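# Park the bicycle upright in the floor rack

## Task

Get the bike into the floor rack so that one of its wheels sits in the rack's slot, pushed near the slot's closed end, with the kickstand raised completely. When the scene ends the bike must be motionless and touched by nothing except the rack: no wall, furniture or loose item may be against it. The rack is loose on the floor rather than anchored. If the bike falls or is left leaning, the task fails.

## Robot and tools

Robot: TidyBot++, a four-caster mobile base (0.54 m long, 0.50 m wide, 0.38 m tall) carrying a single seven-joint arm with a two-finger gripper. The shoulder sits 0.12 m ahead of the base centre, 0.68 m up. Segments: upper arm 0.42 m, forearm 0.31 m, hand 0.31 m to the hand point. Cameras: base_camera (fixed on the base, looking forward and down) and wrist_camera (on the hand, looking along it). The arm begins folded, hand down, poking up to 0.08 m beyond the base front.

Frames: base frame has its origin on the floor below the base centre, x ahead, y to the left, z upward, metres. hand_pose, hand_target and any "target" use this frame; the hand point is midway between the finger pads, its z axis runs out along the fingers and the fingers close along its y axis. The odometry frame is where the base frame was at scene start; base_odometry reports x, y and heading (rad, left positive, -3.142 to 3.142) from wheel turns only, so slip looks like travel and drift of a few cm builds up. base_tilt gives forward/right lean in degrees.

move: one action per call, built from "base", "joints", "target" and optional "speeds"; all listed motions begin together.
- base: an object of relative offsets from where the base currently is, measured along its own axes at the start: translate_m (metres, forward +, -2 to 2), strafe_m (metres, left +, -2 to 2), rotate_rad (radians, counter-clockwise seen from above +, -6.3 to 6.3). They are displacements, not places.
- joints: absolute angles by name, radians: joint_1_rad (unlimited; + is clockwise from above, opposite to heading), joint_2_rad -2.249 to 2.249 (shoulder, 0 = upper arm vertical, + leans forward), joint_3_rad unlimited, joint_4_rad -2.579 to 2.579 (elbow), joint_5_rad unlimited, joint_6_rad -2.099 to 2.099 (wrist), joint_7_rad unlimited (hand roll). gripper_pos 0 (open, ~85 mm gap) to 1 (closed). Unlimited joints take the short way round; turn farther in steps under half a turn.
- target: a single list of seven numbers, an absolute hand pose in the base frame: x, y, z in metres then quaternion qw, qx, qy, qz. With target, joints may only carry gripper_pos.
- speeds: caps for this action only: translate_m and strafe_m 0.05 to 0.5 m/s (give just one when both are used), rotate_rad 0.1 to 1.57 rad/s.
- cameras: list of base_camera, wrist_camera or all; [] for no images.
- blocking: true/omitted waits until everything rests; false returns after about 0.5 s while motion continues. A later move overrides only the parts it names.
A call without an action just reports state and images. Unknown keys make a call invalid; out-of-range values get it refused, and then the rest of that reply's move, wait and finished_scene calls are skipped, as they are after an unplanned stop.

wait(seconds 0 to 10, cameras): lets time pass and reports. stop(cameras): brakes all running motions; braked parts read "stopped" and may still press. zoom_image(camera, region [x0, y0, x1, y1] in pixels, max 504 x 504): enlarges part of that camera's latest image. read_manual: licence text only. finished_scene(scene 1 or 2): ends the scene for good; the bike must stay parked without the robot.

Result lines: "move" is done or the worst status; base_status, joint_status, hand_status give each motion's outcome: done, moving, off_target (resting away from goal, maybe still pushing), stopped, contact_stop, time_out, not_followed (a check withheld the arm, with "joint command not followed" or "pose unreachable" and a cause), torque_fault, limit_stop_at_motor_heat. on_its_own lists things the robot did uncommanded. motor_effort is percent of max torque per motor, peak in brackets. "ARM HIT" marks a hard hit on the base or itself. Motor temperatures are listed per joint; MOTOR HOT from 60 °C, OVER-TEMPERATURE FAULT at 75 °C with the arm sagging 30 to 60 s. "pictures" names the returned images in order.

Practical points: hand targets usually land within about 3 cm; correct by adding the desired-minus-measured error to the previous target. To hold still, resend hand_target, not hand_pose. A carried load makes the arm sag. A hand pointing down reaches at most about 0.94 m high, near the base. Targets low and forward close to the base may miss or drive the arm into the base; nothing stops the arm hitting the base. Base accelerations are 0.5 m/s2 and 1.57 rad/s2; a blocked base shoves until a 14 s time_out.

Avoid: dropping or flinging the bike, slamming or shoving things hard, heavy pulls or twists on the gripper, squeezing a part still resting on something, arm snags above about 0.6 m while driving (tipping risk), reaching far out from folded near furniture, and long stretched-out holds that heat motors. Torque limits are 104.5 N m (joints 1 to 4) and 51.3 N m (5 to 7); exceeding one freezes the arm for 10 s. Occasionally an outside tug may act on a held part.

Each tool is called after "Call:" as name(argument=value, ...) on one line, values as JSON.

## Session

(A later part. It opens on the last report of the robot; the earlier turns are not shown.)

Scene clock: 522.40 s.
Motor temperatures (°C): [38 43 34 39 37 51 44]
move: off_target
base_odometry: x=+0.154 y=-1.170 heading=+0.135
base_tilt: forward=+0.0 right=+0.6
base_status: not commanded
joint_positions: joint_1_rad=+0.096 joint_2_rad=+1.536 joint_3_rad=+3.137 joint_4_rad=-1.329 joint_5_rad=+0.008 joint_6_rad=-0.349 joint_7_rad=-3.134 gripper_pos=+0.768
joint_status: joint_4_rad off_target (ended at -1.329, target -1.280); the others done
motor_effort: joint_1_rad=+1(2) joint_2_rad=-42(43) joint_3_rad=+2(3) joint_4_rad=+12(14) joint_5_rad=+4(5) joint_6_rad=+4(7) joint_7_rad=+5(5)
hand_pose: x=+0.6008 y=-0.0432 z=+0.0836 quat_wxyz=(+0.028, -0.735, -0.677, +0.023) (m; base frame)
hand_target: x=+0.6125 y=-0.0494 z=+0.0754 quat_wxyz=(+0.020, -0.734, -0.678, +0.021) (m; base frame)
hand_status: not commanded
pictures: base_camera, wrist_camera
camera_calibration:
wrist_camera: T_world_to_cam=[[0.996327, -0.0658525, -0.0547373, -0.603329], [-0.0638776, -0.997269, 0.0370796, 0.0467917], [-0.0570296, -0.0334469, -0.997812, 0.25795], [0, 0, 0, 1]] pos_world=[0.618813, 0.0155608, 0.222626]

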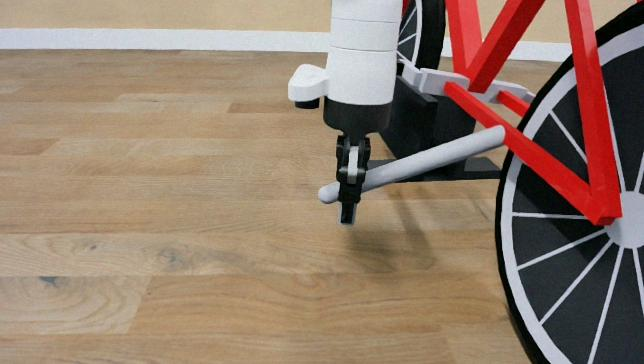

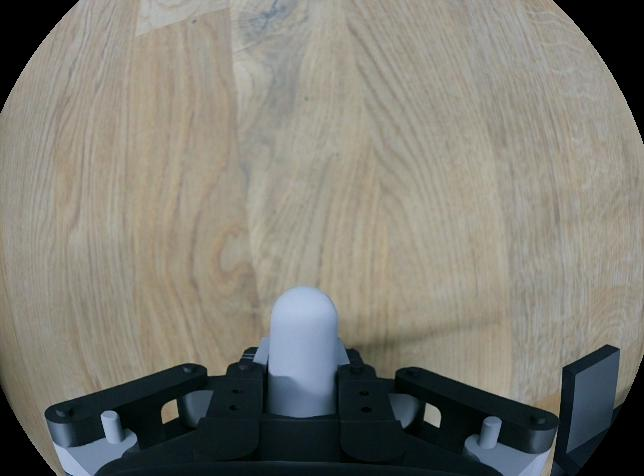

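Call:
move(joints={"joint_2_rad":1.64,"joint_4_rad":-1.28,"joint_6_rad":-0.24}, cameras=["base_camera"])

Call:
move(joints={"gripper_pos":0.5}, cameras=["base_camera"])

Call:
move(joints={"gripper_pos":0.0})

Scene clock: 523.53 s.
Motor temperatures (°C): [38 43 34 39 37 51 44]
move: off_target
base_odometry: x=+0.154 y=-1.170 heading=+0.135
base_tilt: forward=+0.0 right=+0.6
base_status: not commanded
joint_positions: joint_1_rad=+0.096 joint_2_rad=+1.546 joint_3_rad=+3.131 joint_4_rad=-1.320 joint_5_rad=+0.008 joint_6_rad=-0.320 joint_7_rad=-3.135 gripper_pos=+0.768
joint_status: joint_2_rad off_target (ended at +1.546, target +1.640); joint_4_rad off_target (ended at -1.320, target -1.280); the others done
motor_effort: joint_1_rad=+2(5) joint_2_rad=-31(41) joint_3_rad=+3(5) joint_4_rad=+12(15) joint_5_rad=+2(4) joint_6_rad=+9(12) joint_7_rad=+4(5)
hand_pose: x=+0.6100 y=-0.0404 z=+0.0790 quat_wxyz=(+0.019, -0.735, -0.678, +0.012) (m; base frame)
hand_target: x=+0.5998 y=-0.0474 z=+0.0348 quat_wxyz=(+0.006, -0.734, -0.679, +0.007) (m; base frame)
hand_status: not commanded
pictures: base_camera

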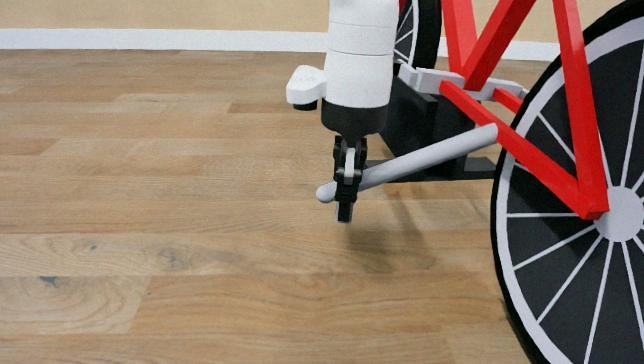

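Scene clock: 524.30 s.
Motor temperatures (°C): [38 43 34 39 37 51 44]
move: done
base_odometry: x=+0.154 y=-1.170 heading=+0.135
base_tilt: forward=+0.0 right=+0.6
base_status: not commanded
joint_positions: joint_1_rad=+0.092 joint_2_rad=+1.570 joint_3_rad=+3.126 joint_4_rad=-1.302 joint_5_rad=+0.008 joint_6_rad=-0.295 joint_7_rad=-3.135 gripper_pos=+0.500
joint_status: all done
motor_effort: joint_1_rad=+2(7) joint_2_rad=-31(44) joint_3_rad=+1(8) joint_4_rad=+6(12) joint_5_rad=-1(3) joint_6_rad=+4(11) joint_7_rad=+1(4)
hand_pose: x=+0.6146 y=-0.0354 z=+0.0682 quat_wxyz=(+0.014, -0.734, -0.679, +0.003) (m; base frame)
hand_target: x=+0.5998 y=-0.0474 z=+0.0348 quat_wxyz=(+0.006, -0.734, -0.679, +0.007) (m; base frame)
hand_status: not commanded
pictures: base_camera

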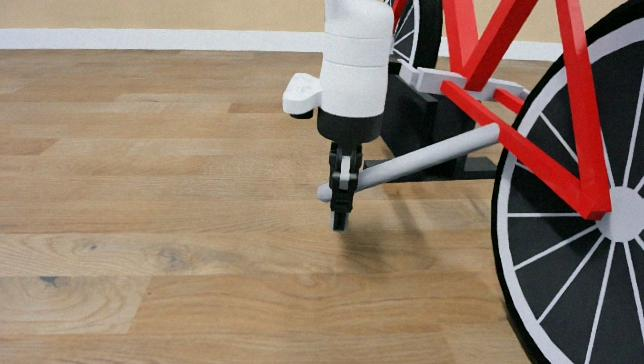

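Scene clock: 525.13 s.
Motor temperatures (°C): [38 43 34 39 37 51 44]
move: done
base_odometry: x=+0.154 y=-1.170 heading=+0.135
base_tilt: forward=+0.0 right=+0.6
base_status: not commanded
joint_positions: joint_1_rad=+0.092 joint_2_rad=+1.570 joint_3_rad=+3.126 joint_4_rad=-1.302 joint_5_rad=+0.008 joint_6_rad=-0.295 joint_7_rad=-3.135 gripper_pos=+0.000
joint_status: all done
motor_effort: joint_1_rad=+2(3) joint_2_rad=-31(32) joint_3_rad=+2(2) joint_4_rad=+7(7) joint_5_rad=-2(2) joint_6_rad=+4(4) joint_7_rad=+1(1)
hand_pose: x=+0.6145 y=-0.0356 z=+0.0681 quat_wxyz=(+0.014, -0.734, -0.679, +0.004) (m; base frame)
hand_target: x=+0.5998 y=-0.0474 z=+0.0348 quat_wxyz=(+0.006, -0.734, -0.679, +0.007) (m; base frame)
hand_status: not commanded
pictures: base_camera, wrist_camera
camera_calibration:
wrist_camera: T_world_to_cam=[[0.998055, -0.0619304, -0.0071013, -0.621471], [-0.0617118, -0.997709, 0.0277144, 0.0551563], [-0.00880139, -0.0272222, -0.999591, 0.214201], [0, 0, 0, 1]] pos_world=[0.625552, 0.022373, 0.208171]

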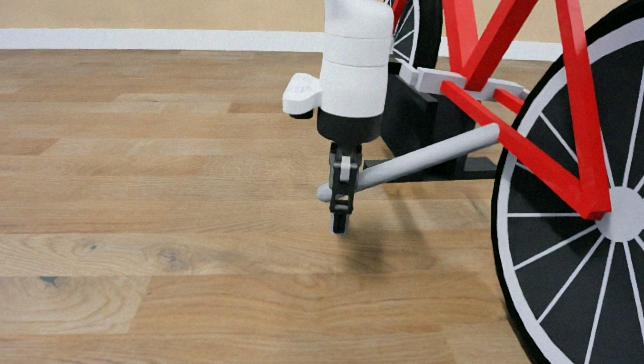

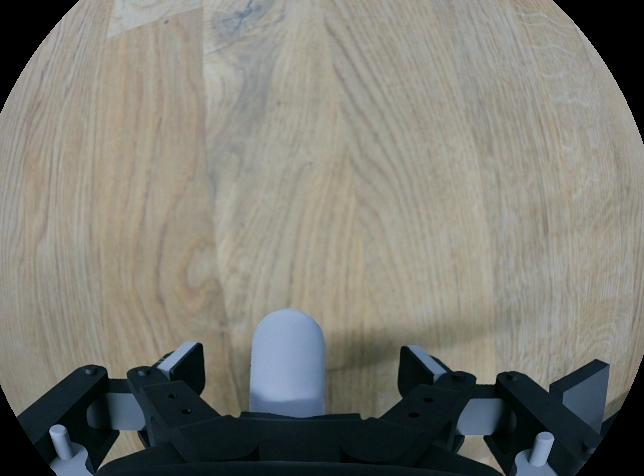

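Call:
move(joints={"joint_2_rad":1.4,"joint_4_rad":-1.42,"joint_6_rad":-0.32}, cameras=["base_camera"])

Call:
move(joints={"joint_2_rad":0.0,"joint_4_rad":-1.7,"joint_6_rad":-1.1,"joint_7_rad":-1.57})

Scene clock: 526.87 s.
Motor temperatures (°C): [38 43 34 39 37 51 44]
move: done
base_odometry: x=+0.154 y=-1.170 heading=+0.135
base_tilt: forward=+0.0 right=+0.6
base_status: not commanded
joint_positions: joint_1_rad=+0.092 joint_2_rad=+1.407 joint_3_rad=+3.130 joint_4_rad=-1.410 joint_5_rad=+0.008 joint_6_rad=-0.296 joint_7_rad=-3.135 gripper_pos=+0.000
joint_status: all done
motor_effort: joint_1_rad=+0(3) joint_2_rad=-43(46) joint_3_rad=-1(2) joint_4_rad=+5(8) joint_5_rad=-1(2) joint_6_rad=+0(4) joint_7_rad=+1(1)
hand_pose: x=+0.6418 y=-0.0401 z=+0.1416 quat_wxyz=(-0.008, -0.733, -0.680, -0.013) (m; base frame)
hand_target: x=+0.6310 y=-0.0510 z=+0.1438 quat_wxyz=(-0.002, -0.735, -0.679, +0.001) (m; base frame)
hand_status: not commanded
pictures: base_camera

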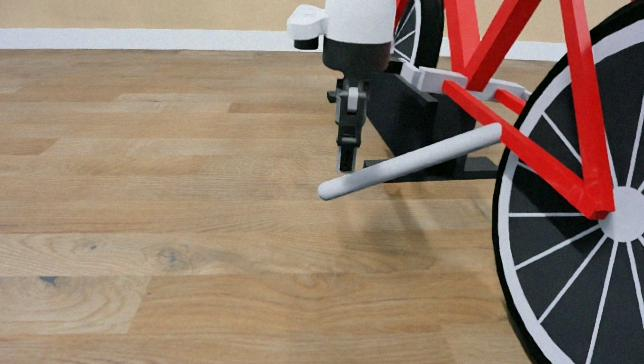

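Scene clock: 529.87 s.
Motor temperatures (°C): [38 43 34 39 37 51 44]
move: done
base_odometry: x=+0.154 y=-1.170 heading=+0.135
base_tilt: forward=+0.0 right=+0.6
base_status: not commanded
joint_positions: joint_1_rad=+0.092 joint_2_rad=+0.016 joint_3_rad=+3.130 joint_4_rad=-1.686 joint_5_rad=+0.008 joint_6_rad=-1.052 joint_7_rad=-1.616 gripper_pos=+0.000
joint_status: all done
motor_effort: joint_1_rad=+0(1) joint_2_rad=-19(47) joint_3_rad=+0(2) joint_4_rad=+19(20) joint_5_rad=-1(2) joint_6_rad=+3(4) joint_7_rad=+1(1)
hand_pose: x=+0.5534 y=-0.0355 z=+0.7731 quat_wxyz=(-0.192, -0.060, -0.979, +0.007) (m; base frame)
hand_target: x=+0.5326 y=-0.0451 z=+0.7688 quat_wxyz=(-0.169, -0.045, -0.984, +0.018) (m; base frame)
hand_status: not commanded
pictures: base_camera, wrist_camera
camera_calibration:
wrist_camera: T_world_to_cam=[[0.100066, 0.994777, 0.0201424, -0.0420558], [0.90418, -0.0993642, 0.415433, -0.77048], [0.415265, -0.0233582, -0.909401, 0.614147], [0, 0, 0, 1]] pos_world=[0.445827, -0.0203766, 0.879435]

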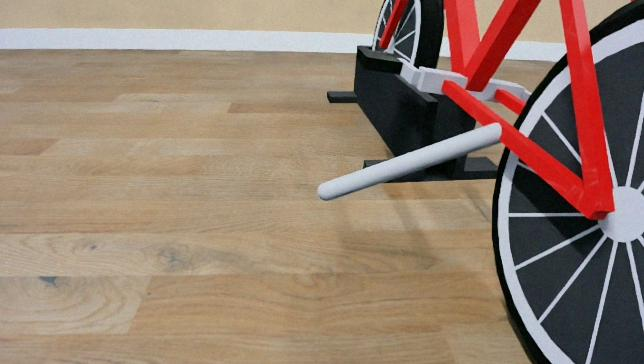

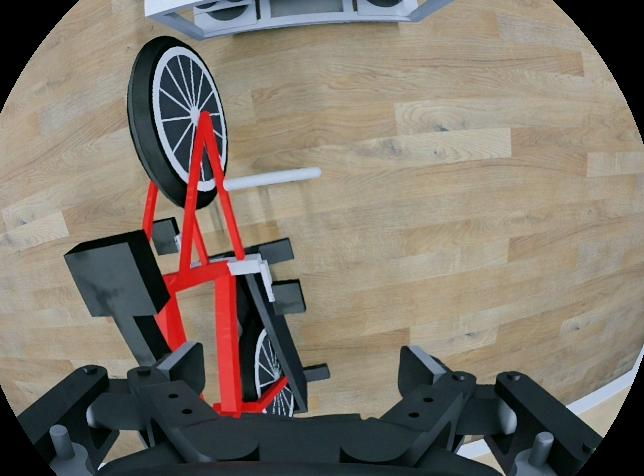

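Call:
move(base={"translate_m":-0.12}, joints={"joint_1_rad":-0.2}, cameras=[])

Call:
move(base={"strafe_m":-0.25,"rotate_rad":0.12})

Scene clock: 531.63 s.
Motor temperatures (°C): [38 43 34 39 37 51 44]
move: done
base_odometry: x=+0.035 y=-1.186 heading=+0.136
base_tilt: forward=+0.0 right=+0.6
base_status: done
joint_positions: joint_1_rad=-0.183 joint_2_rad=+0.009 joint_3_rad=+3.131 joint_4_rad=-1.689 joint_5_rad=+0.008 joint_6_rad=-1.058 joint_7_rad=-1.614 gripper_pos=+0.000
joint_status: all done
motor_effort: joint_1_rad=+0(2) joint_2_rad=-18(21) joint_3_rad=+0(2) joint_4_rad=+19(19) joint_5_rad=-1(2) joint_6_rad=+3(4) joint_7_rad=+0(1)
hand_pose: x=+0.5435 y=+0.0826 z=+0.7744 quat_wxyz=(-0.191, +0.075, -0.979, -0.019) (m; base frame)
hand_target: x=+0.5274 y=+0.0792 z=+0.7688 quat_wxyz=(-0.170, +0.103, -0.980, -0.008) (m; base frame)
hand_status: not commanded
pictures: none
No camera images: "cameras" was empty.

Scene clock: 533.40 s.
Motor temperatures (°C): [38 43 34 39 37 51 44]
move: done
base_odometry: x=+0.069 y=-1.434 heading=+0.257
base_tilt: forward=+0.0 right=+0.6
base_status: done
joint_positions: joint_1_rad=-0.198 joint_2_rad=+0.009 joint_3_rad=+3.135 joint_4_rad=-1.689 joint_5_rad=+0.008 joint_6_rad=-1.058 joint_7_rad=-1.614 gripper_pos=+0.000
joint_status: not commanded
motor_effort: joint_1_rad=+0(2) joint_2_rad=-18(19) joint_3_rad=+0(3) joint_4_rad=+19(19) joint_5_rad=-1(3) joint_6_rad=+3(3) joint_7_rad=+1(1)
hand_pose: x=+0.5427 y=+0.0870 z=+0.7744 quat_wxyz=(-0.191, +0.080, -0.978, -0.020) (m; base frame)
hand_target: x=+0.5274 y=+0.0792 z=+0.7688 quat_wxyz=(-0.170, +0.103, -0.980, -0.008) (m; base frame)
hand_status: not commanded
pictures: base_camera, wrist_camera
camera_calibration:
wrist_camera: T_world_to_cam=[[-0.184729, 0.982603, 0.0191464, -0.00650944], [0.895928, 0.160362, 0.414243, -0.766305], [0.403966, 0.0936764, -0.909965, 0.619063], [0, 0, 0, 1]] pos_world=[0.435272, 0.0712912, 0.880887]

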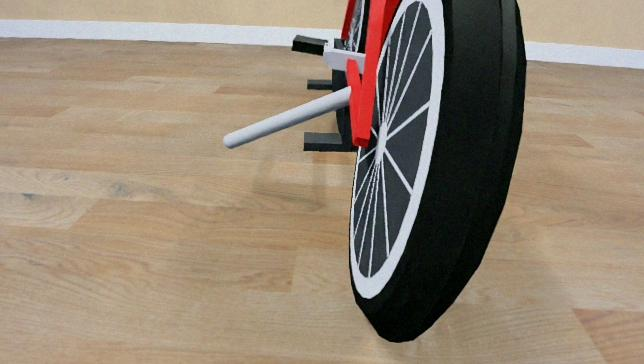

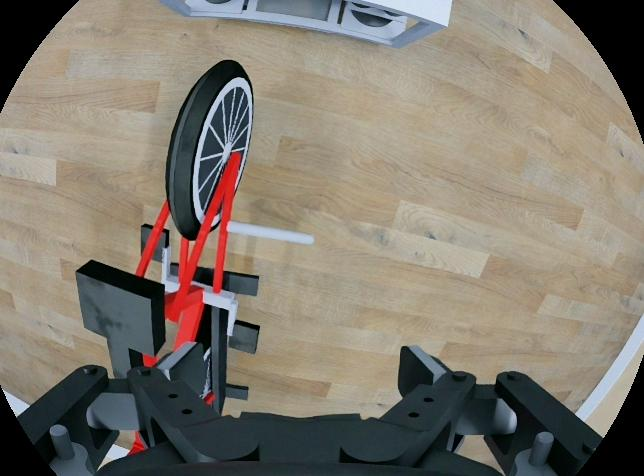

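Call:
move(base={"translate_m":0.1}, speeds={"translate_m":0.1})

Scene clock: 535.03 s.
Motor temperatures (°C): [38 43 34 39 37 51 44]
move: done
base_odometry: x=+0.166 y=-1.409 heading=+0.256
base_tilt: forward=+0.0 right=+0.6
base_status: done
joint_positions: joint_1_rad=-0.198 joint_2_rad=+0.007 joint_3_rad=+3.135 joint_4_rad=-1.689 joint_5_rad=+0.008 joint_6_rad=-1.059 joint_7_rad=-1.614 gripper_pos=+0.000
joint_status: not commanded
motor_effort: joint_1_rad=+0(1) joint_2_rad=-18(21) joint_3_rad=+0(2) joint_4_rad=+19(19) joint_5_rad=-1(2) joint_6_rad=+3(4) joint_7_rad=+1(1)
hand_pose: x=+0.5422 y=+0.0869 z=+0.7746 quat_wxyz=(-0.191, +0.080, -0.978, -0.020) (m; base frame)
hand_target: x=+0.5274 y=+0.0792 z=+0.7688 quat_wxyz=(-0.170, +0.103, -0.980, -0.008) (m; base frame)
hand_status: not commanded
pictures: base_camera, wrist_camera
camera_calibration:
wrist_camera: T_world_to_cam=[[-0.184778, 0.982594, 0.0191143, -0.00645216], [0.89594, 0.160425, 0.414193, -0.765925], [0.403918, 0.093659, -0.909988, 0.619498], [0, 0, 0, 1]] pos_world=[0.434804, 0.0711919, 0.881101]

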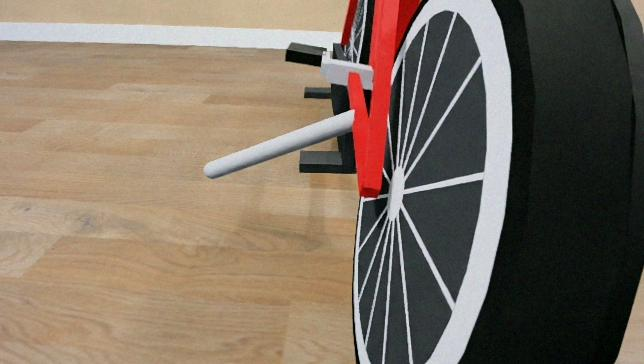

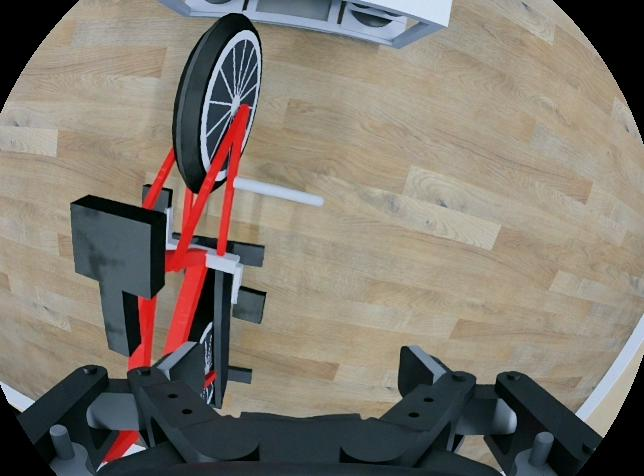

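Call:
move(base={"translate_m":0.05}, speeds={"translate_m":0.06})

Scene clock: 536.53 s.
Motor temperatures (°C): [38 43 34 39 37 51 44]
move: done
base_odometry: x=+0.213 y=-1.397 heading=+0.256
base_tilt: forward=+0.0 right=+0.6
base_status: done
joint_positions: joint_1_rad=-0.198 joint_2_rad=+0.007 joint_3_rad=+3.135 joint_4_rad=-1.690 joint_5_rad=+0.008 joint_6_rad=-1.060 joint_7_rad=-1.614 gripper_pos=+0.000
joint_status: not commanded
motor_effort: joint_1_rad=+0(1) joint_2_rad=-18(21) joint_3_rad=+0(1) joint_4_rad=+19(19) joint_5_rad=-1(2) joint_6_rad=+3(4) joint_7_rad=+1(1)
hand_pose: x=+0.5419 y=+0.0868 z=+0.7747 quat_wxyz=(-0.191, +0.080, -0.978, -0.020) (m; base frame)
hand_target: x=+0.5274 y=+0.0792 z=+0.7688 quat_wxyz=(-0.170, +0.103, -0.980, -0.008) (m; base frame)
hand_status: not commanded
pictures: base_camera, wrist_camera
camera_calibration:
wrist_camera: T_world_to_cam=[[-0.184771, 0.982596, 0.0191079, -0.00644825], [0.895995, 0.160434, 0.414069, -0.765684], [0.403797, 0.0936286, -0.910045, 0.619816], [0, 0, 0, 1]] pos_world=[0.434578, 0.0711455, 0.881229]

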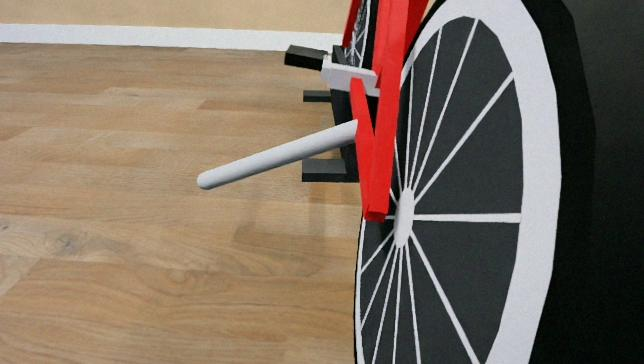

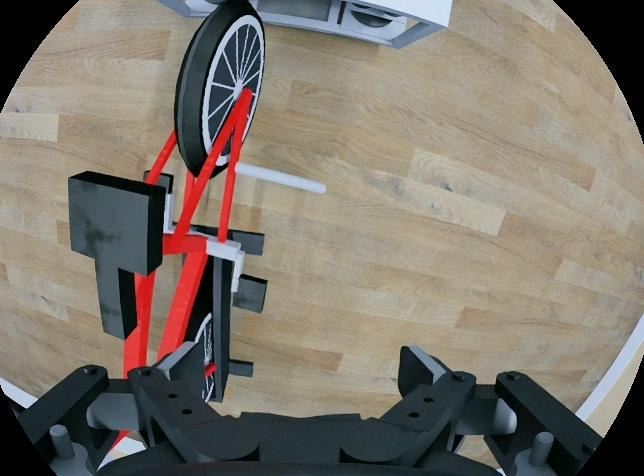

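Call:
move(base={"translate_m":0.04}, speeds={"translate_m":0.06})

Scene clock: 537.77 s.
Motor temperatures (°C): [38 43 34 39 37 51 44]
move: done
base_odometry: x=+0.252 y=-1.387 heading=+0.256
base_tilt: forward=+0.0 right=+0.6
base_status: done
joint_positions: joint_1_rad=-0.198 joint_2_rad=+0.005 joint_3_rad=+3.135 joint_4_rad=-1.690 joint_5_rad=+0.008 joint_6_rad=-1.060 joint_7_rad=-1.614 gripper_pos=+0.000
joint_status: not commanded
motor_effort: joint_1_rad=+0(1) joint_2_rad=-18(21) joint_3_rad=+0(1) joint_4_rad=+18(20) joint_5_rad=-2(2) joint_6_rad=+3(4) joint_7_rad=+1(1)
hand_pose: x=+0.5414 y=+0.0867 z=+0.7751 quat_wxyz=(-0.191, +0.080, -0.978, -0.020) (m; base frame)
hand_target: x=+0.5274 y=+0.0792 z=+0.7688 quat_wxyz=(-0.170, +0.103, -0.980, -0.008) (m; base frame)
hand_status: not commanded
pictures: base_camera, wrist_camera
camera_calibration:
wrist_camera: T_world_to_cam=[[-0.184824, 0.982586, 0.0190776, -0.00639147], [0.89589, 0.160473, 0.414282, -0.765405], [0.404006, 0.0936607, -0.909949, 0.62023], [0, 0, 0, 1]] pos_world=[0.433961, 0.0710159, 0.881593]

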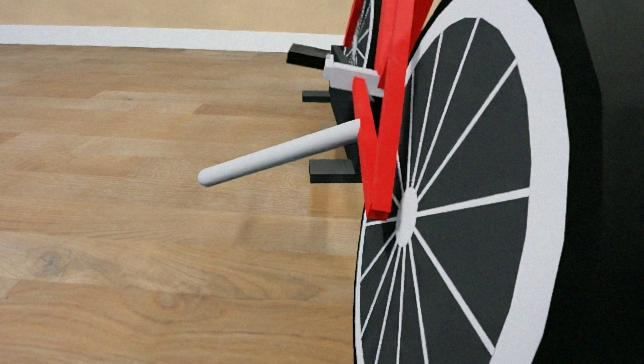

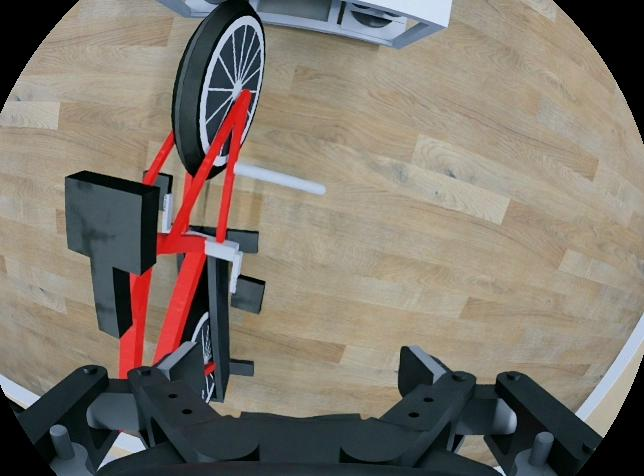

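Call:
move(joints={"joint_1_rad":-0.24,"joint_2_rad":0.3,"joint_4_rad":-2.2,"joint_6_rad":-0.44,"joint_7_rad":-3.55,"gripper_pos":0.3}, cameras=[])

Call:
move(joints={"joint_2_rad":1.25,"joint_4_rad":-1.5,"joint_6_rad":-0.4})

Scene clock: 541.03 s.
Motor temperatures (°C): [38 43 34 39 37 51 44]
move: done
base_odometry: x=+0.252 y=-1.387 heading=+0.256
base_tilt: forward=+0.0 right=+0.6
base_status: not commanded
joint_positions: joint_1_rad=-0.220 joint_2_rad=+0.281 joint_3_rad=+3.135 joint_4_rad=-2.191 joint_5_rad=+0.008 joint_6_rad=-0.483 joint_7_rad=-3.503 gripper_pos=+0.300
joint_status: all done
motor_effort: joint_1_rad=+0(1) joint_2_rad=-21(23) joint_3_rad=+0(1) joint_4_rad=+12(19) joint_5_rad=-1(3) joint_6_rad=+2(3) joint_7_rad=+1(1)
hand_pose: x=+0.4791 y=+0.0833 z=+0.5339 quat_wxyz=(-0.045, -0.748, -0.657, -0.082) (m; base frame)
hand_target: x=+0.4832 y=+0.0884 z=+0.5269 quat_wxyz=(-0.049, -0.754, -0.649, -0.088) (m; base frame)
hand_status: not commanded
pictures: none
No camera images: "cameras" was empty.

Scene clock: 543.27 s.
Motor temperatures (°C): [38 43 34 39 37 51 44]
move: done
base_odometry: x=+0.252 y=-1.387 heading=+0.256
base_tilt: forward=+0.0 right=+0.6
base_status: not commanded
joint_positions: joint_1_rad=-0.220 joint_2_rad=+1.231 joint_3_rad=+3.135 joint_4_rad=-1.513 joint_5_rad=+0.008 joint_6_rad=-0.443 joint_7_rad=-3.506 gripper_pos=+0.300
joint_status: all done
motor_effort: joint_1_rad=-1(1) joint_2_rad=-42(45) joint_3_rad=-1(2) joint_4_rad=+6(13) joint_5_rad=-1(2) joint_6_rad=+0(3) joint_7_rad=+1(1)
hand_pose: x=+0.6099 y=+0.1140 z=+0.2211 quat_wxyz=(+0.012, -0.753, -0.658, +0.020) (m; base frame)
hand_target: x=+0.6209 y=+0.1227 z=+0.2126 quat_wxyz=(-0.001, -0.758, -0.652, +0.005) (m; base frame)
hand_status: not commanded
pictures: base_camera, wrist_camera
camera_calibration:
wrist_camera: T_world_to_cam=[[0.992492, -0.119318, -0.0269023, -0.592195], [-0.117735, -0.99156, 0.0542833, 0.22749], [-0.0331522, -0.0507084, -0.998163, 0.388439], [0, 0, 0, 1]] pos_world=[0.627409, 0.174607, 0.359445]

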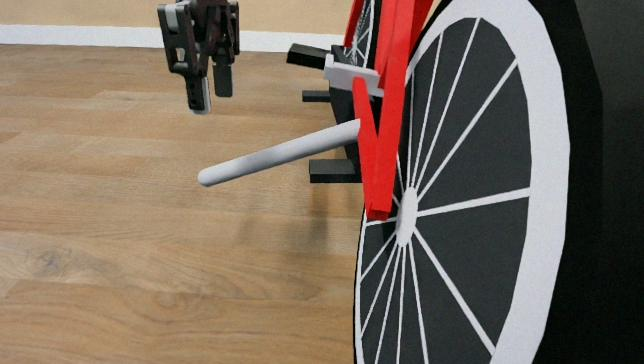

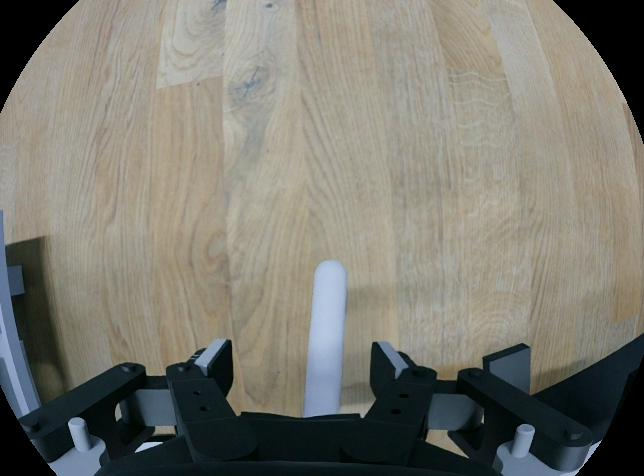

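Call:
move(joints={"joint_2_rad":1.487,"joint_4_rad":-1.337,"joint_6_rad":-0.285})

Scene clock: 545.03 s.
Motor temperatures (°C): [38 43 34 39 37 51 44]
move: done
base_odometry: x=+0.252 y=-1.387 heading=+0.256
base_tilt: forward=+0.0 right=+0.6
base_status: not commanded
joint_positions: joint_1_rad=-0.220 joint_2_rad=+1.480 joint_3_rad=+3.135 joint_4_rad=-1.348 joint_5_rad=+0.008 joint_6_rad=-0.329 joint_7_rad=-3.506 gripper_pos=+0.300
joint_status: all done
motor_effort: joint_1_rad=+0(1) joint_2_rad=-43(47) joint_3_rad=-2(2) joint_4_rad=+5(7) joint_5_rad=-2(2) joint_6_rad=+0(1) joint_7_rad=+1(1)
hand_pose: x=+0.6168 y=+0.1160 z=+0.1097 quat_wxyz=(+0.005, -0.754, -0.657, +0.006) (m; base frame)
hand_target: x=+0.6313 y=+0.1260 z=+0.1073 quat_wxyz=(-0.009, -0.758, -0.652, -0.014) (m; base frame)
hand_status: not commanded
pictures: base_camera, wrist_camera
camera_calibration:
wrist_camera: T_world_to_cam=[[0.992693, -0.120652, 0.00182682, -0.604984], [-0.120619, -0.991774, 0.0428465, 0.239326], [-0.00335773, -0.0427538, -0.99908, 0.258341], [0, 0, 0, 1]] pos_world=[0.630299, 0.17541, 0.248954]

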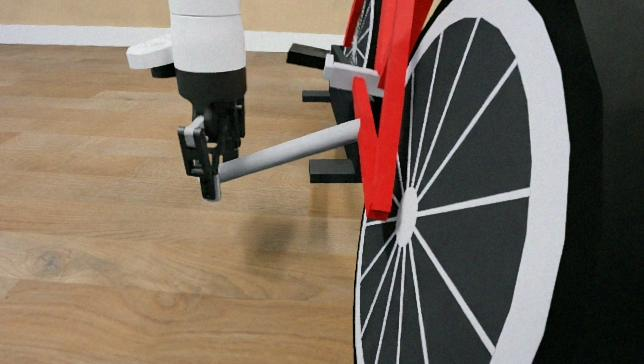

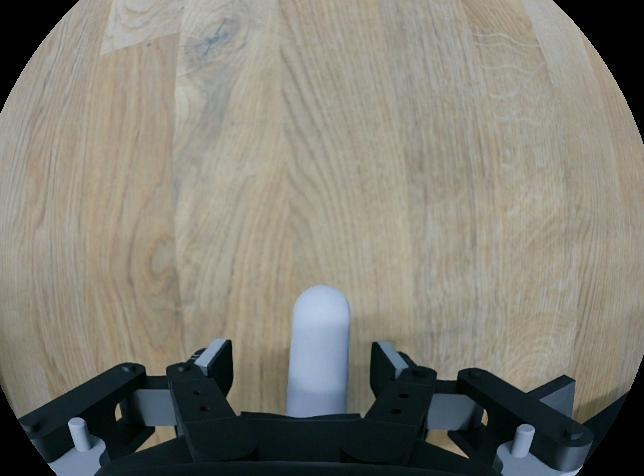

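Call:
move(joints={"gripper_pos":0.76}, cameras=["wrist_camera"])

Call:
move(joints={"joint_2_rad":1.467,"joint_4_rad":-1.58,"joint_6_rad":-0.06})

Scene clock: 546.13 s.
Motor temperatures (°C): [38 43 34 39 37 51 44]
move: done
base_odometry: x=+0.252 y=-1.387 heading=+0.256
base_tilt: forward=+0.0 right=+0.6
base_status: not commanded
joint_positions: joint_1_rad=-0.221 joint_2_rad=+1.480 joint_3_rad=+3.137 joint_4_rad=-1.342 joint_5_rad=+0.008 joint_6_rad=-0.319 joint_7_rad=-3.517 gripper_pos=+0.749
joint_status: all done
motor_effort: joint_1_rad=-2(4) joint_2_rad=-41(44) joint_3_rad=-3(4) joint_4_rad=+5(9) joint_5_rad=-1(2) joint_6_rad=+0(3) joint_7_rad=+2(2)
hand_pose: x=+0.6237 y=+0.1170 z=+0.1104 quat_wxyz=(+0.001, -0.757, -0.654, -0.001) (m; base frame)
hand_target: x=+0.6313 y=+0.1260 z=+0.1073 quat_wxyz=(-0.009, -0.758, -0.652, -0.014) (m; base frame)
hand_status: not commanded
pictures: wrist_camera
camera_calibration:
wrist_camera: T_world_to_cam=[[0.991265, -0.130732, 0.0173705, -0.611343], [-0.131325, -0.990572, 0.0390059, 0.2481], [0.0121074, -0.0409464, -0.999088, 0.249224], [0, 0, 0, 1]] pos_world=[0.635568, 0.176043, 0.249939]

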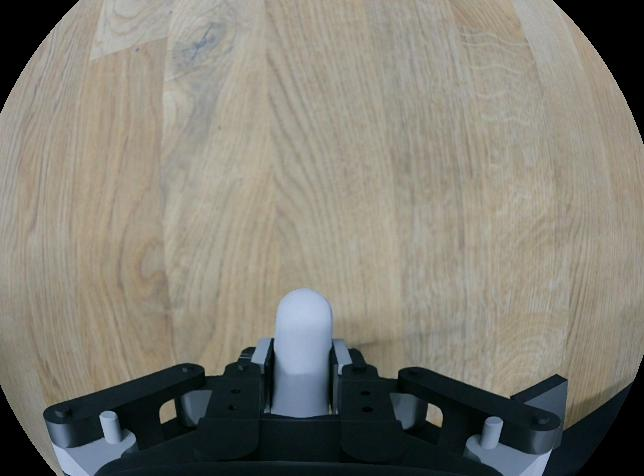

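Scene clock: 547.40 s.
Motor temperatures (°C): [38 43 34 39 37 51 44]
move: off_target
base_odometry: x=+0.252 y=-1.387 heading=+0.256
base_tilt: forward=+0.0 right=+0.6
base_status: not commanded
joint_positions: joint_1_rad=-0.221 joint_2_rad=+1.459 joint_3_rad=+3.138 joint_4_rad=-1.501 joint_5_rad=+0.008 joint_6_rad=-0.049 joint_7_rad=-3.520 gripper_pos=+0.750
joint_status: joint_4_rad off_target (ended at -1.501, target -1.580); the others done
motor_effort: joint_1_rad=-2(3) joint_2_rad=-35(43) joint_3_rad=-4(5) joint_4_rad=-8(9) joint_5_rad=-3(4) joint_6_rad=-7(8) joint_7_rad=-1(2)
hand_pose: x=+0.6218 y=+0.1165 z=+0.1111 quat_wxyz=(-0.030, -0.756, -0.651, -0.059) (m; base frame)
hand_target: x=+0.5643 y=+0.1110 z=+0.1014 quat_wxyz=(-0.008, -0.757, -0.653, -0.016) (m; base frame)
hand_status: not commanded
pictures: base_camera, wrist_camera
camera_calibration:
wrist_camera: T_world_to_cam=[[0.980756, -0.135844, 0.140225, -0.616037], [-0.136097, -0.990665, -0.007829, 0.255491], [0.13998, -0.011406, -0.990089, 0.166046], [0, 0, 0, 1]] pos_world=[0.615711, 0.171315, 0.252784]

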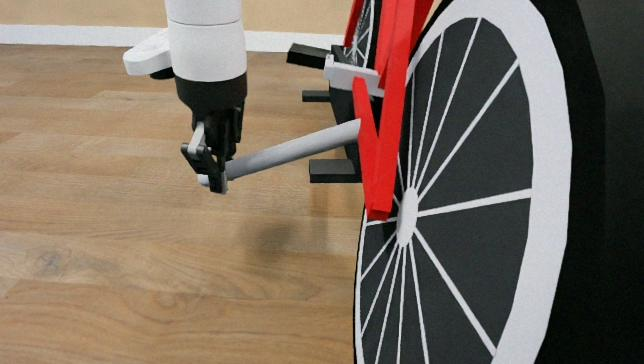

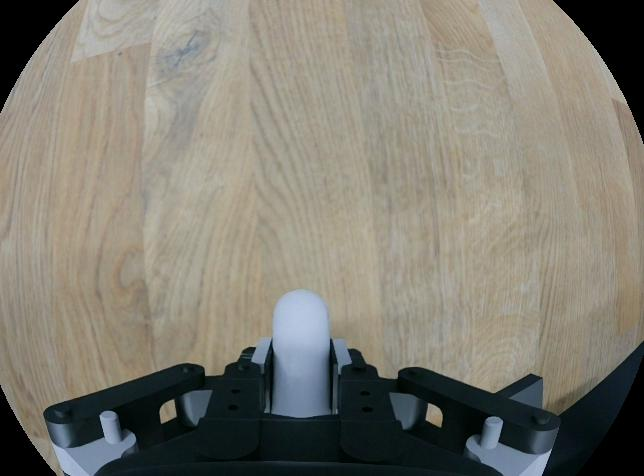

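Call:
move(joints={"joint_2_rad":1.464,"joint_4_rad":-1.69,"joint_6_rad":0.05})

Call:
move(joints={"joint_2_rad":1.464,"joint_4_rad":-1.79,"joint_6_rad":0.14})

Scene clock: 548.40 s.
Motor temperatures (°C): [38 43 34 39 37 51 44]
move: off_target
base_odometry: x=+0.252 y=-1.387 heading=+0.256
base_tilt: forward=+0.0 right=+0.6
base_status: not commanded
joint_positions: joint_1_rad=-0.221 joint_2_rad=+1.456 joint_3_rad=+3.139 joint_4_rad=-1.574 joint_5_rad=+0.008 joint_6_rad=+0.087 joint_7_rad=-3.520 gripper_pos=+0.750
joint_status: joint_4_rad off_target (ended at -1.574, target -1.690); the others done
motor_effort: joint_1_rad=-1(2) joint_2_rad=-35(36) joint_3_rad=-4(5) joint_4_rad=-17(17) joint_5_rad=-5(5) joint_6_rad=-11(12) joint_7_rad=-3(3)
hand_pose: x=+0.6200 y=+0.1162 z=+0.1125 quat_wxyz=(-0.045, -0.754, -0.649, -0.088) (m; base frame)
hand_target: x=+0.5323 y=+0.1039 z=+0.1013 quat_wxyz=(-0.007, -0.757, -0.653, -0.017) (m; base frame)
hand_status: not commanded
pictures: base_camera, wrist_camera
camera_calibration:
wrist_camera: T_world_to_cam=[[0.969834, -0.138507, 0.200592, -0.614207], [-0.134915, -0.990355, -0.0315374, 0.256883], [0.203026, 0.00352312, -0.979167, 0.125632], [0, 0, 0, 1]] pos_world=[0.60483, 0.168891, 0.254321]

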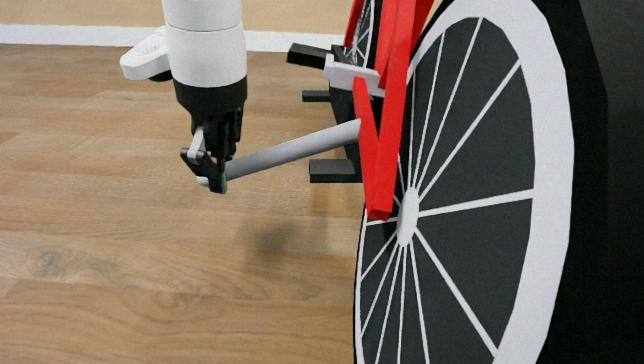

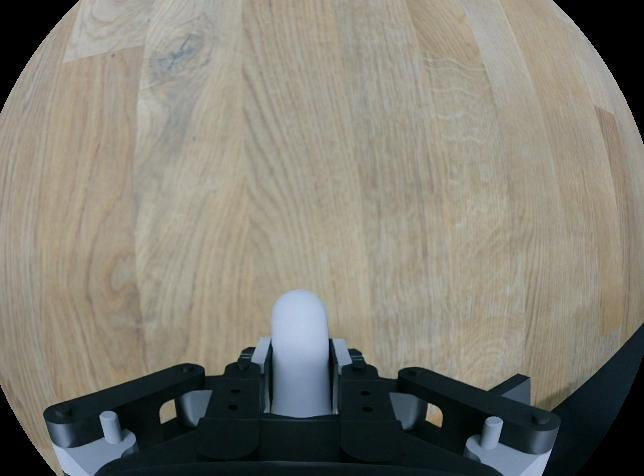

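Scene clock: 549.43 s.
Motor temperatures (°C): [38 43 34 39 37 51 44]
move: off_target
base_odometry: x=+0.252 y=-1.387 heading=+0.256
base_tilt: forward=+0.0 right=+0.6
base_status: not commanded
joint_positions: joint_1_rad=-0.230 joint_2_rad=+1.449 joint_3_rad=+3.142 joint_4_rad=-1.648 joint_5_rad=+0.009 joint_6_rad=+0.188 joint_7_rad=-3.520 gripper_pos=+0.750
joint_status: joint_4_rad off_target (ended at -1.648, target -1.790); the others done
motor_effort: joint_1_rad=+1(2) joint_2_rad=-33(35) joint_3_rad=-4(5) joint_4_rad=-23(23) joint_5_rad=-7(8) joint_6_rad=-13(14) joint_7_rad=-6(6)
hand_pose: x=+0.6090 y=+0.1164 z=+0.1159 quat_wxyz=(-0.054, -0.749, -0.652, -0.103) (m; base frame)
hand_target: x=+0.4987 y=+0.0962 z=+0.1031 quat_wxyz=(-0.004, -0.758, -0.653, -0.013) (m; base frame)
hand_status: not commanded
pictures: base_camera, wrist_camera
camera_calibration:
wrist_camera: T_world_to_cam=[[0.963634, -0.130197, 0.233364, -0.605229], [-0.123941, -0.991428, -0.0413405, 0.250268], [0.236746, 0.0109138, -0.97151, 0.108884], [0, 0, 0, 1]] pos_world=[0.58846, 0.168136, 0.257367]

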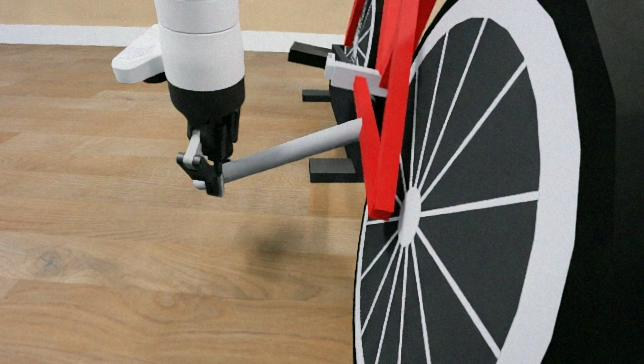

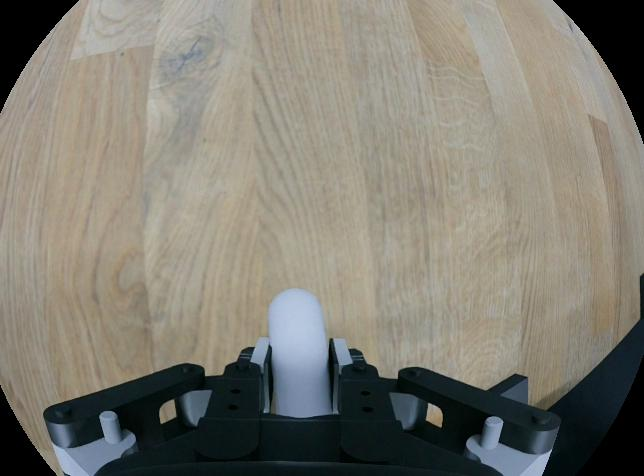

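Call:
move(joints={"joint_2_rad":1.45,"joint_4_rad":-1.87,"joint_6_rad":0.16})

Scene clock: 550.57 s.
Motor temperatures (°C): [38 43 34 39 37 51 44]
move: off_target
base_odometry: x=+0.252 y=-1.387 heading=+0.256
base_tilt: forward=+0.0 right=+0.6
base_status: not commanded
joint_positions: joint_1_rad=-0.234 joint_2_rad=+1.404 joint_3_rad=+3.148 joint_4_rad=-1.723 joint_5_rad=+0.016 joint_6_rad=+0.222 joint_7_rad=-3.514 gripper_pos=+0.750
joint_status: joint_2_rad off_target (ended at +1.404, target +1.450); joint_4_rad off_target (ended at -1.723, target -1.870); the others done
motor_effort: joint_1_rad=+1(3) joint_2_rad=-28(32) joint_3_rad=-4(6) joint_4_rad=-25(28) joint_5_rad=-8(11) joint_6_rad=-14(16) joint_7_rad=-6(8)
hand_pose: x=+0.5983 y=+0.1128 z=+0.1346 quat_wxyz=(-0.057, -0.744, -0.658, -0.103) (m; base frame)
hand_target: x=+0.4641 y=+0.0879 z=+0.1119 quat_wxyz=(+0.006, -0.758, -0.653, +0.007) (m; base frame)
hand_status: not commanded
pictures: base_camera, wrist_camera
camera_calibration:
wrist_camera: T_world_to_cam=[[0.964436, -0.113393, 0.238759, -0.602826], [-0.108013, -0.993514, -0.035541, 0.236064], [0.241241, 0.00848782, -0.970428, 0.127026], [0, 0, 0, 1]] pos_world=[0.576241, 0.165099, 0.27559]

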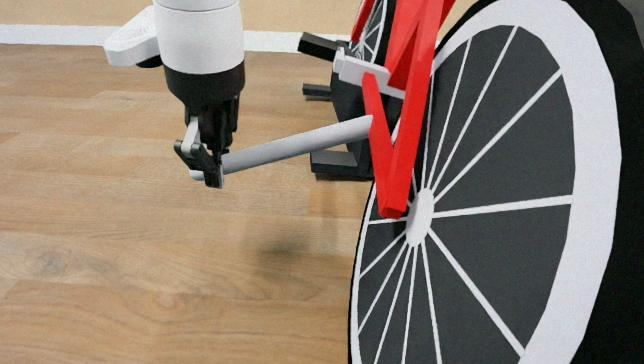

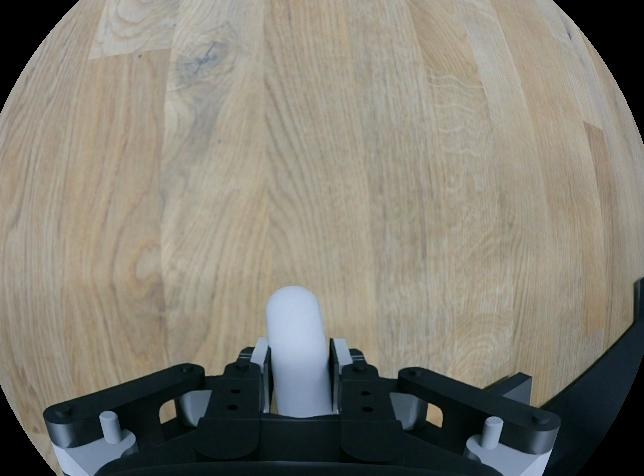

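Call:
move(joints={"joint_2_rad":1.56,"joint_4_rad":-1.86,"joint_6_rad":0.16})

Scene clock: 551.60 s.
Motor temperatures (°C): [38 43 34 39 37 51 44]
move: off_target
base_odometry: x=+0.252 y=-1.387 heading=+0.256
base_tilt: forward=+0.0 right=+0.6
base_status: not commanded
joint_positions: joint_1_rad=-0.240 joint_2_rad=+1.422 joint_3_rad=+3.149 joint_4_rad=-1.717 joint_5_rad=+0.016 joint_6_rad=+0.239 joint_7_rad=-3.514 gripper_pos=+0.750
joint_status: joint_2_rad off_target (ended at +1.422, target +1.560); joint_4_rad off_target (ended at -1.717, target -1.860); the others done
motor_effort: joint_1_rad=+2(3) joint_2_rad=-15(28) joint_3_rad=-4(5) joint_4_rad=-28(28) joint_5_rad=-9(10) joint_6_rad=-18(18) joint_7_rad=-7(8)
hand_pose: x=+0.5970 y=+0.1153 z=+0.1276 quat_wxyz=(-0.058, -0.741, -0.660, -0.106) (m; base frame)
hand_target: x=+0.4072 y=+0.0739 z=+0.0750 quat_wxyz=(+0.029, -0.756, -0.651, +0.052) (m; base frame)
hand_status: not commanded
pictures: base_camera, wrist_camera
camera_calibration:
wrist_camera: T_world_to_cam=[[0.963834, -0.107758, 0.243746, -0.600503], [-0.10175, -0.994116, -0.037145, 0.234699], [0.246314, 0.0110006, -0.969128, 0.117087], [0, 0, 0, 1]] pos_world=[0.573826, 0.167321, 0.26856]

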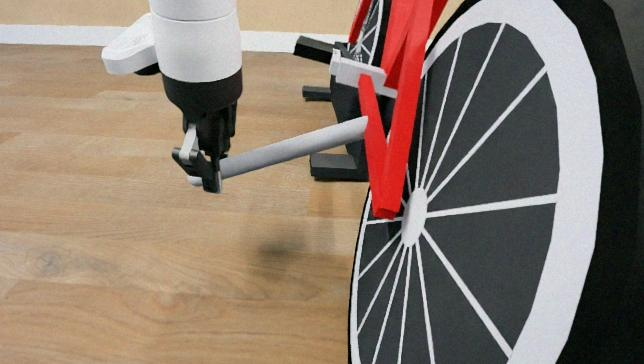

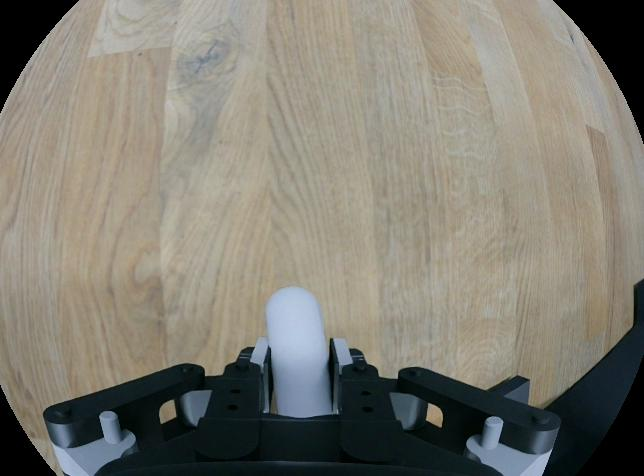

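Call:
move(joints={"joint_2_rad":1.47,"joint_4_rad":-1.52,"joint_6_rad":-0.1})

Call:
zoom_image(camera="base_camera", region=[300, 60, 480, 230])

Scene clock: 553.73 s.
Motor temperatures (°C): [38 43 34 39 37 51 44]
move: done
base_odometry: x=+0.252 y=-1.387 heading=+0.256
base_tilt: forward=+0.0 right=+0.6
base_status: not commanded
joint_positions: joint_1_rad=-0.236 joint_2_rad=+1.447 joint_3_rad=+3.147 joint_4_rad=-1.512 joint_5_rad=+0.016 joint_6_rad=-0.037 joint_7_rad=-3.520 gripper_pos=+0.750
joint_status: all done
motor_effort: joint_1_rad=+0(5) joint_2_rad=-39(42) joint_3_rad=-1(7) joint_4_rad=-1(28) joint_5_rad=-1(10) joint_6_rad=-3(18) joint_7_rad=+1(7)
hand_pose: x=+0.6243 y=+0.1191 z=+0.1163 quat_wxyz=(-0.036, -0.749, -0.659, -0.062) (m; base frame)
hand_target: x=+0.5869 y=+0.1163 z=+0.1025 quat_wxyz=(-0.012, -0.757, -0.653, -0.023) (m; base frame)
hand_status: not commanded
pictures: base_camera, wrist_camera
camera_calibration:
wrist_camera: T_world_to_cam=[[0.981341, -0.11424, 0.154659, -0.623516], [-0.115226, -0.993336, -0.00260263, 0.245134], [0.153925, -0.0152666, -0.987965, 0.162335], [0, 0, 0, 1]] pos_world=[0.61514, 0.174748, 0.257452]

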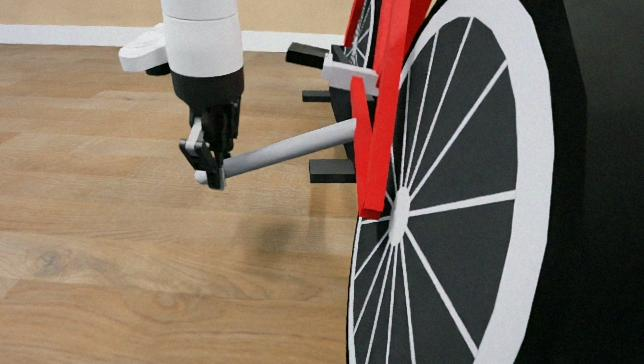

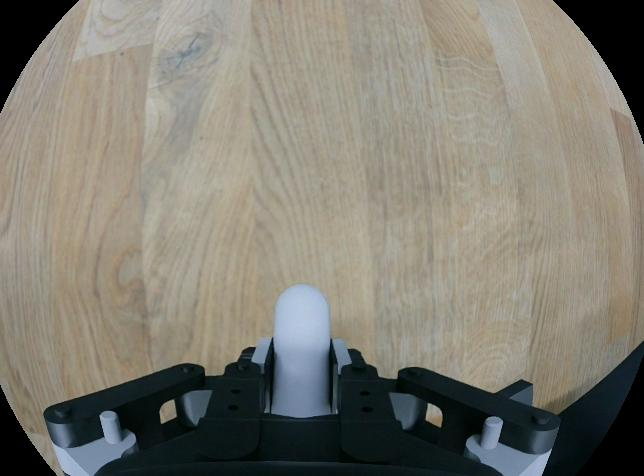

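Scaled by 2.800.

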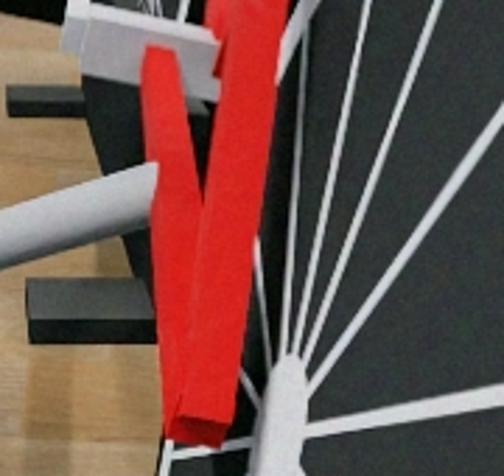

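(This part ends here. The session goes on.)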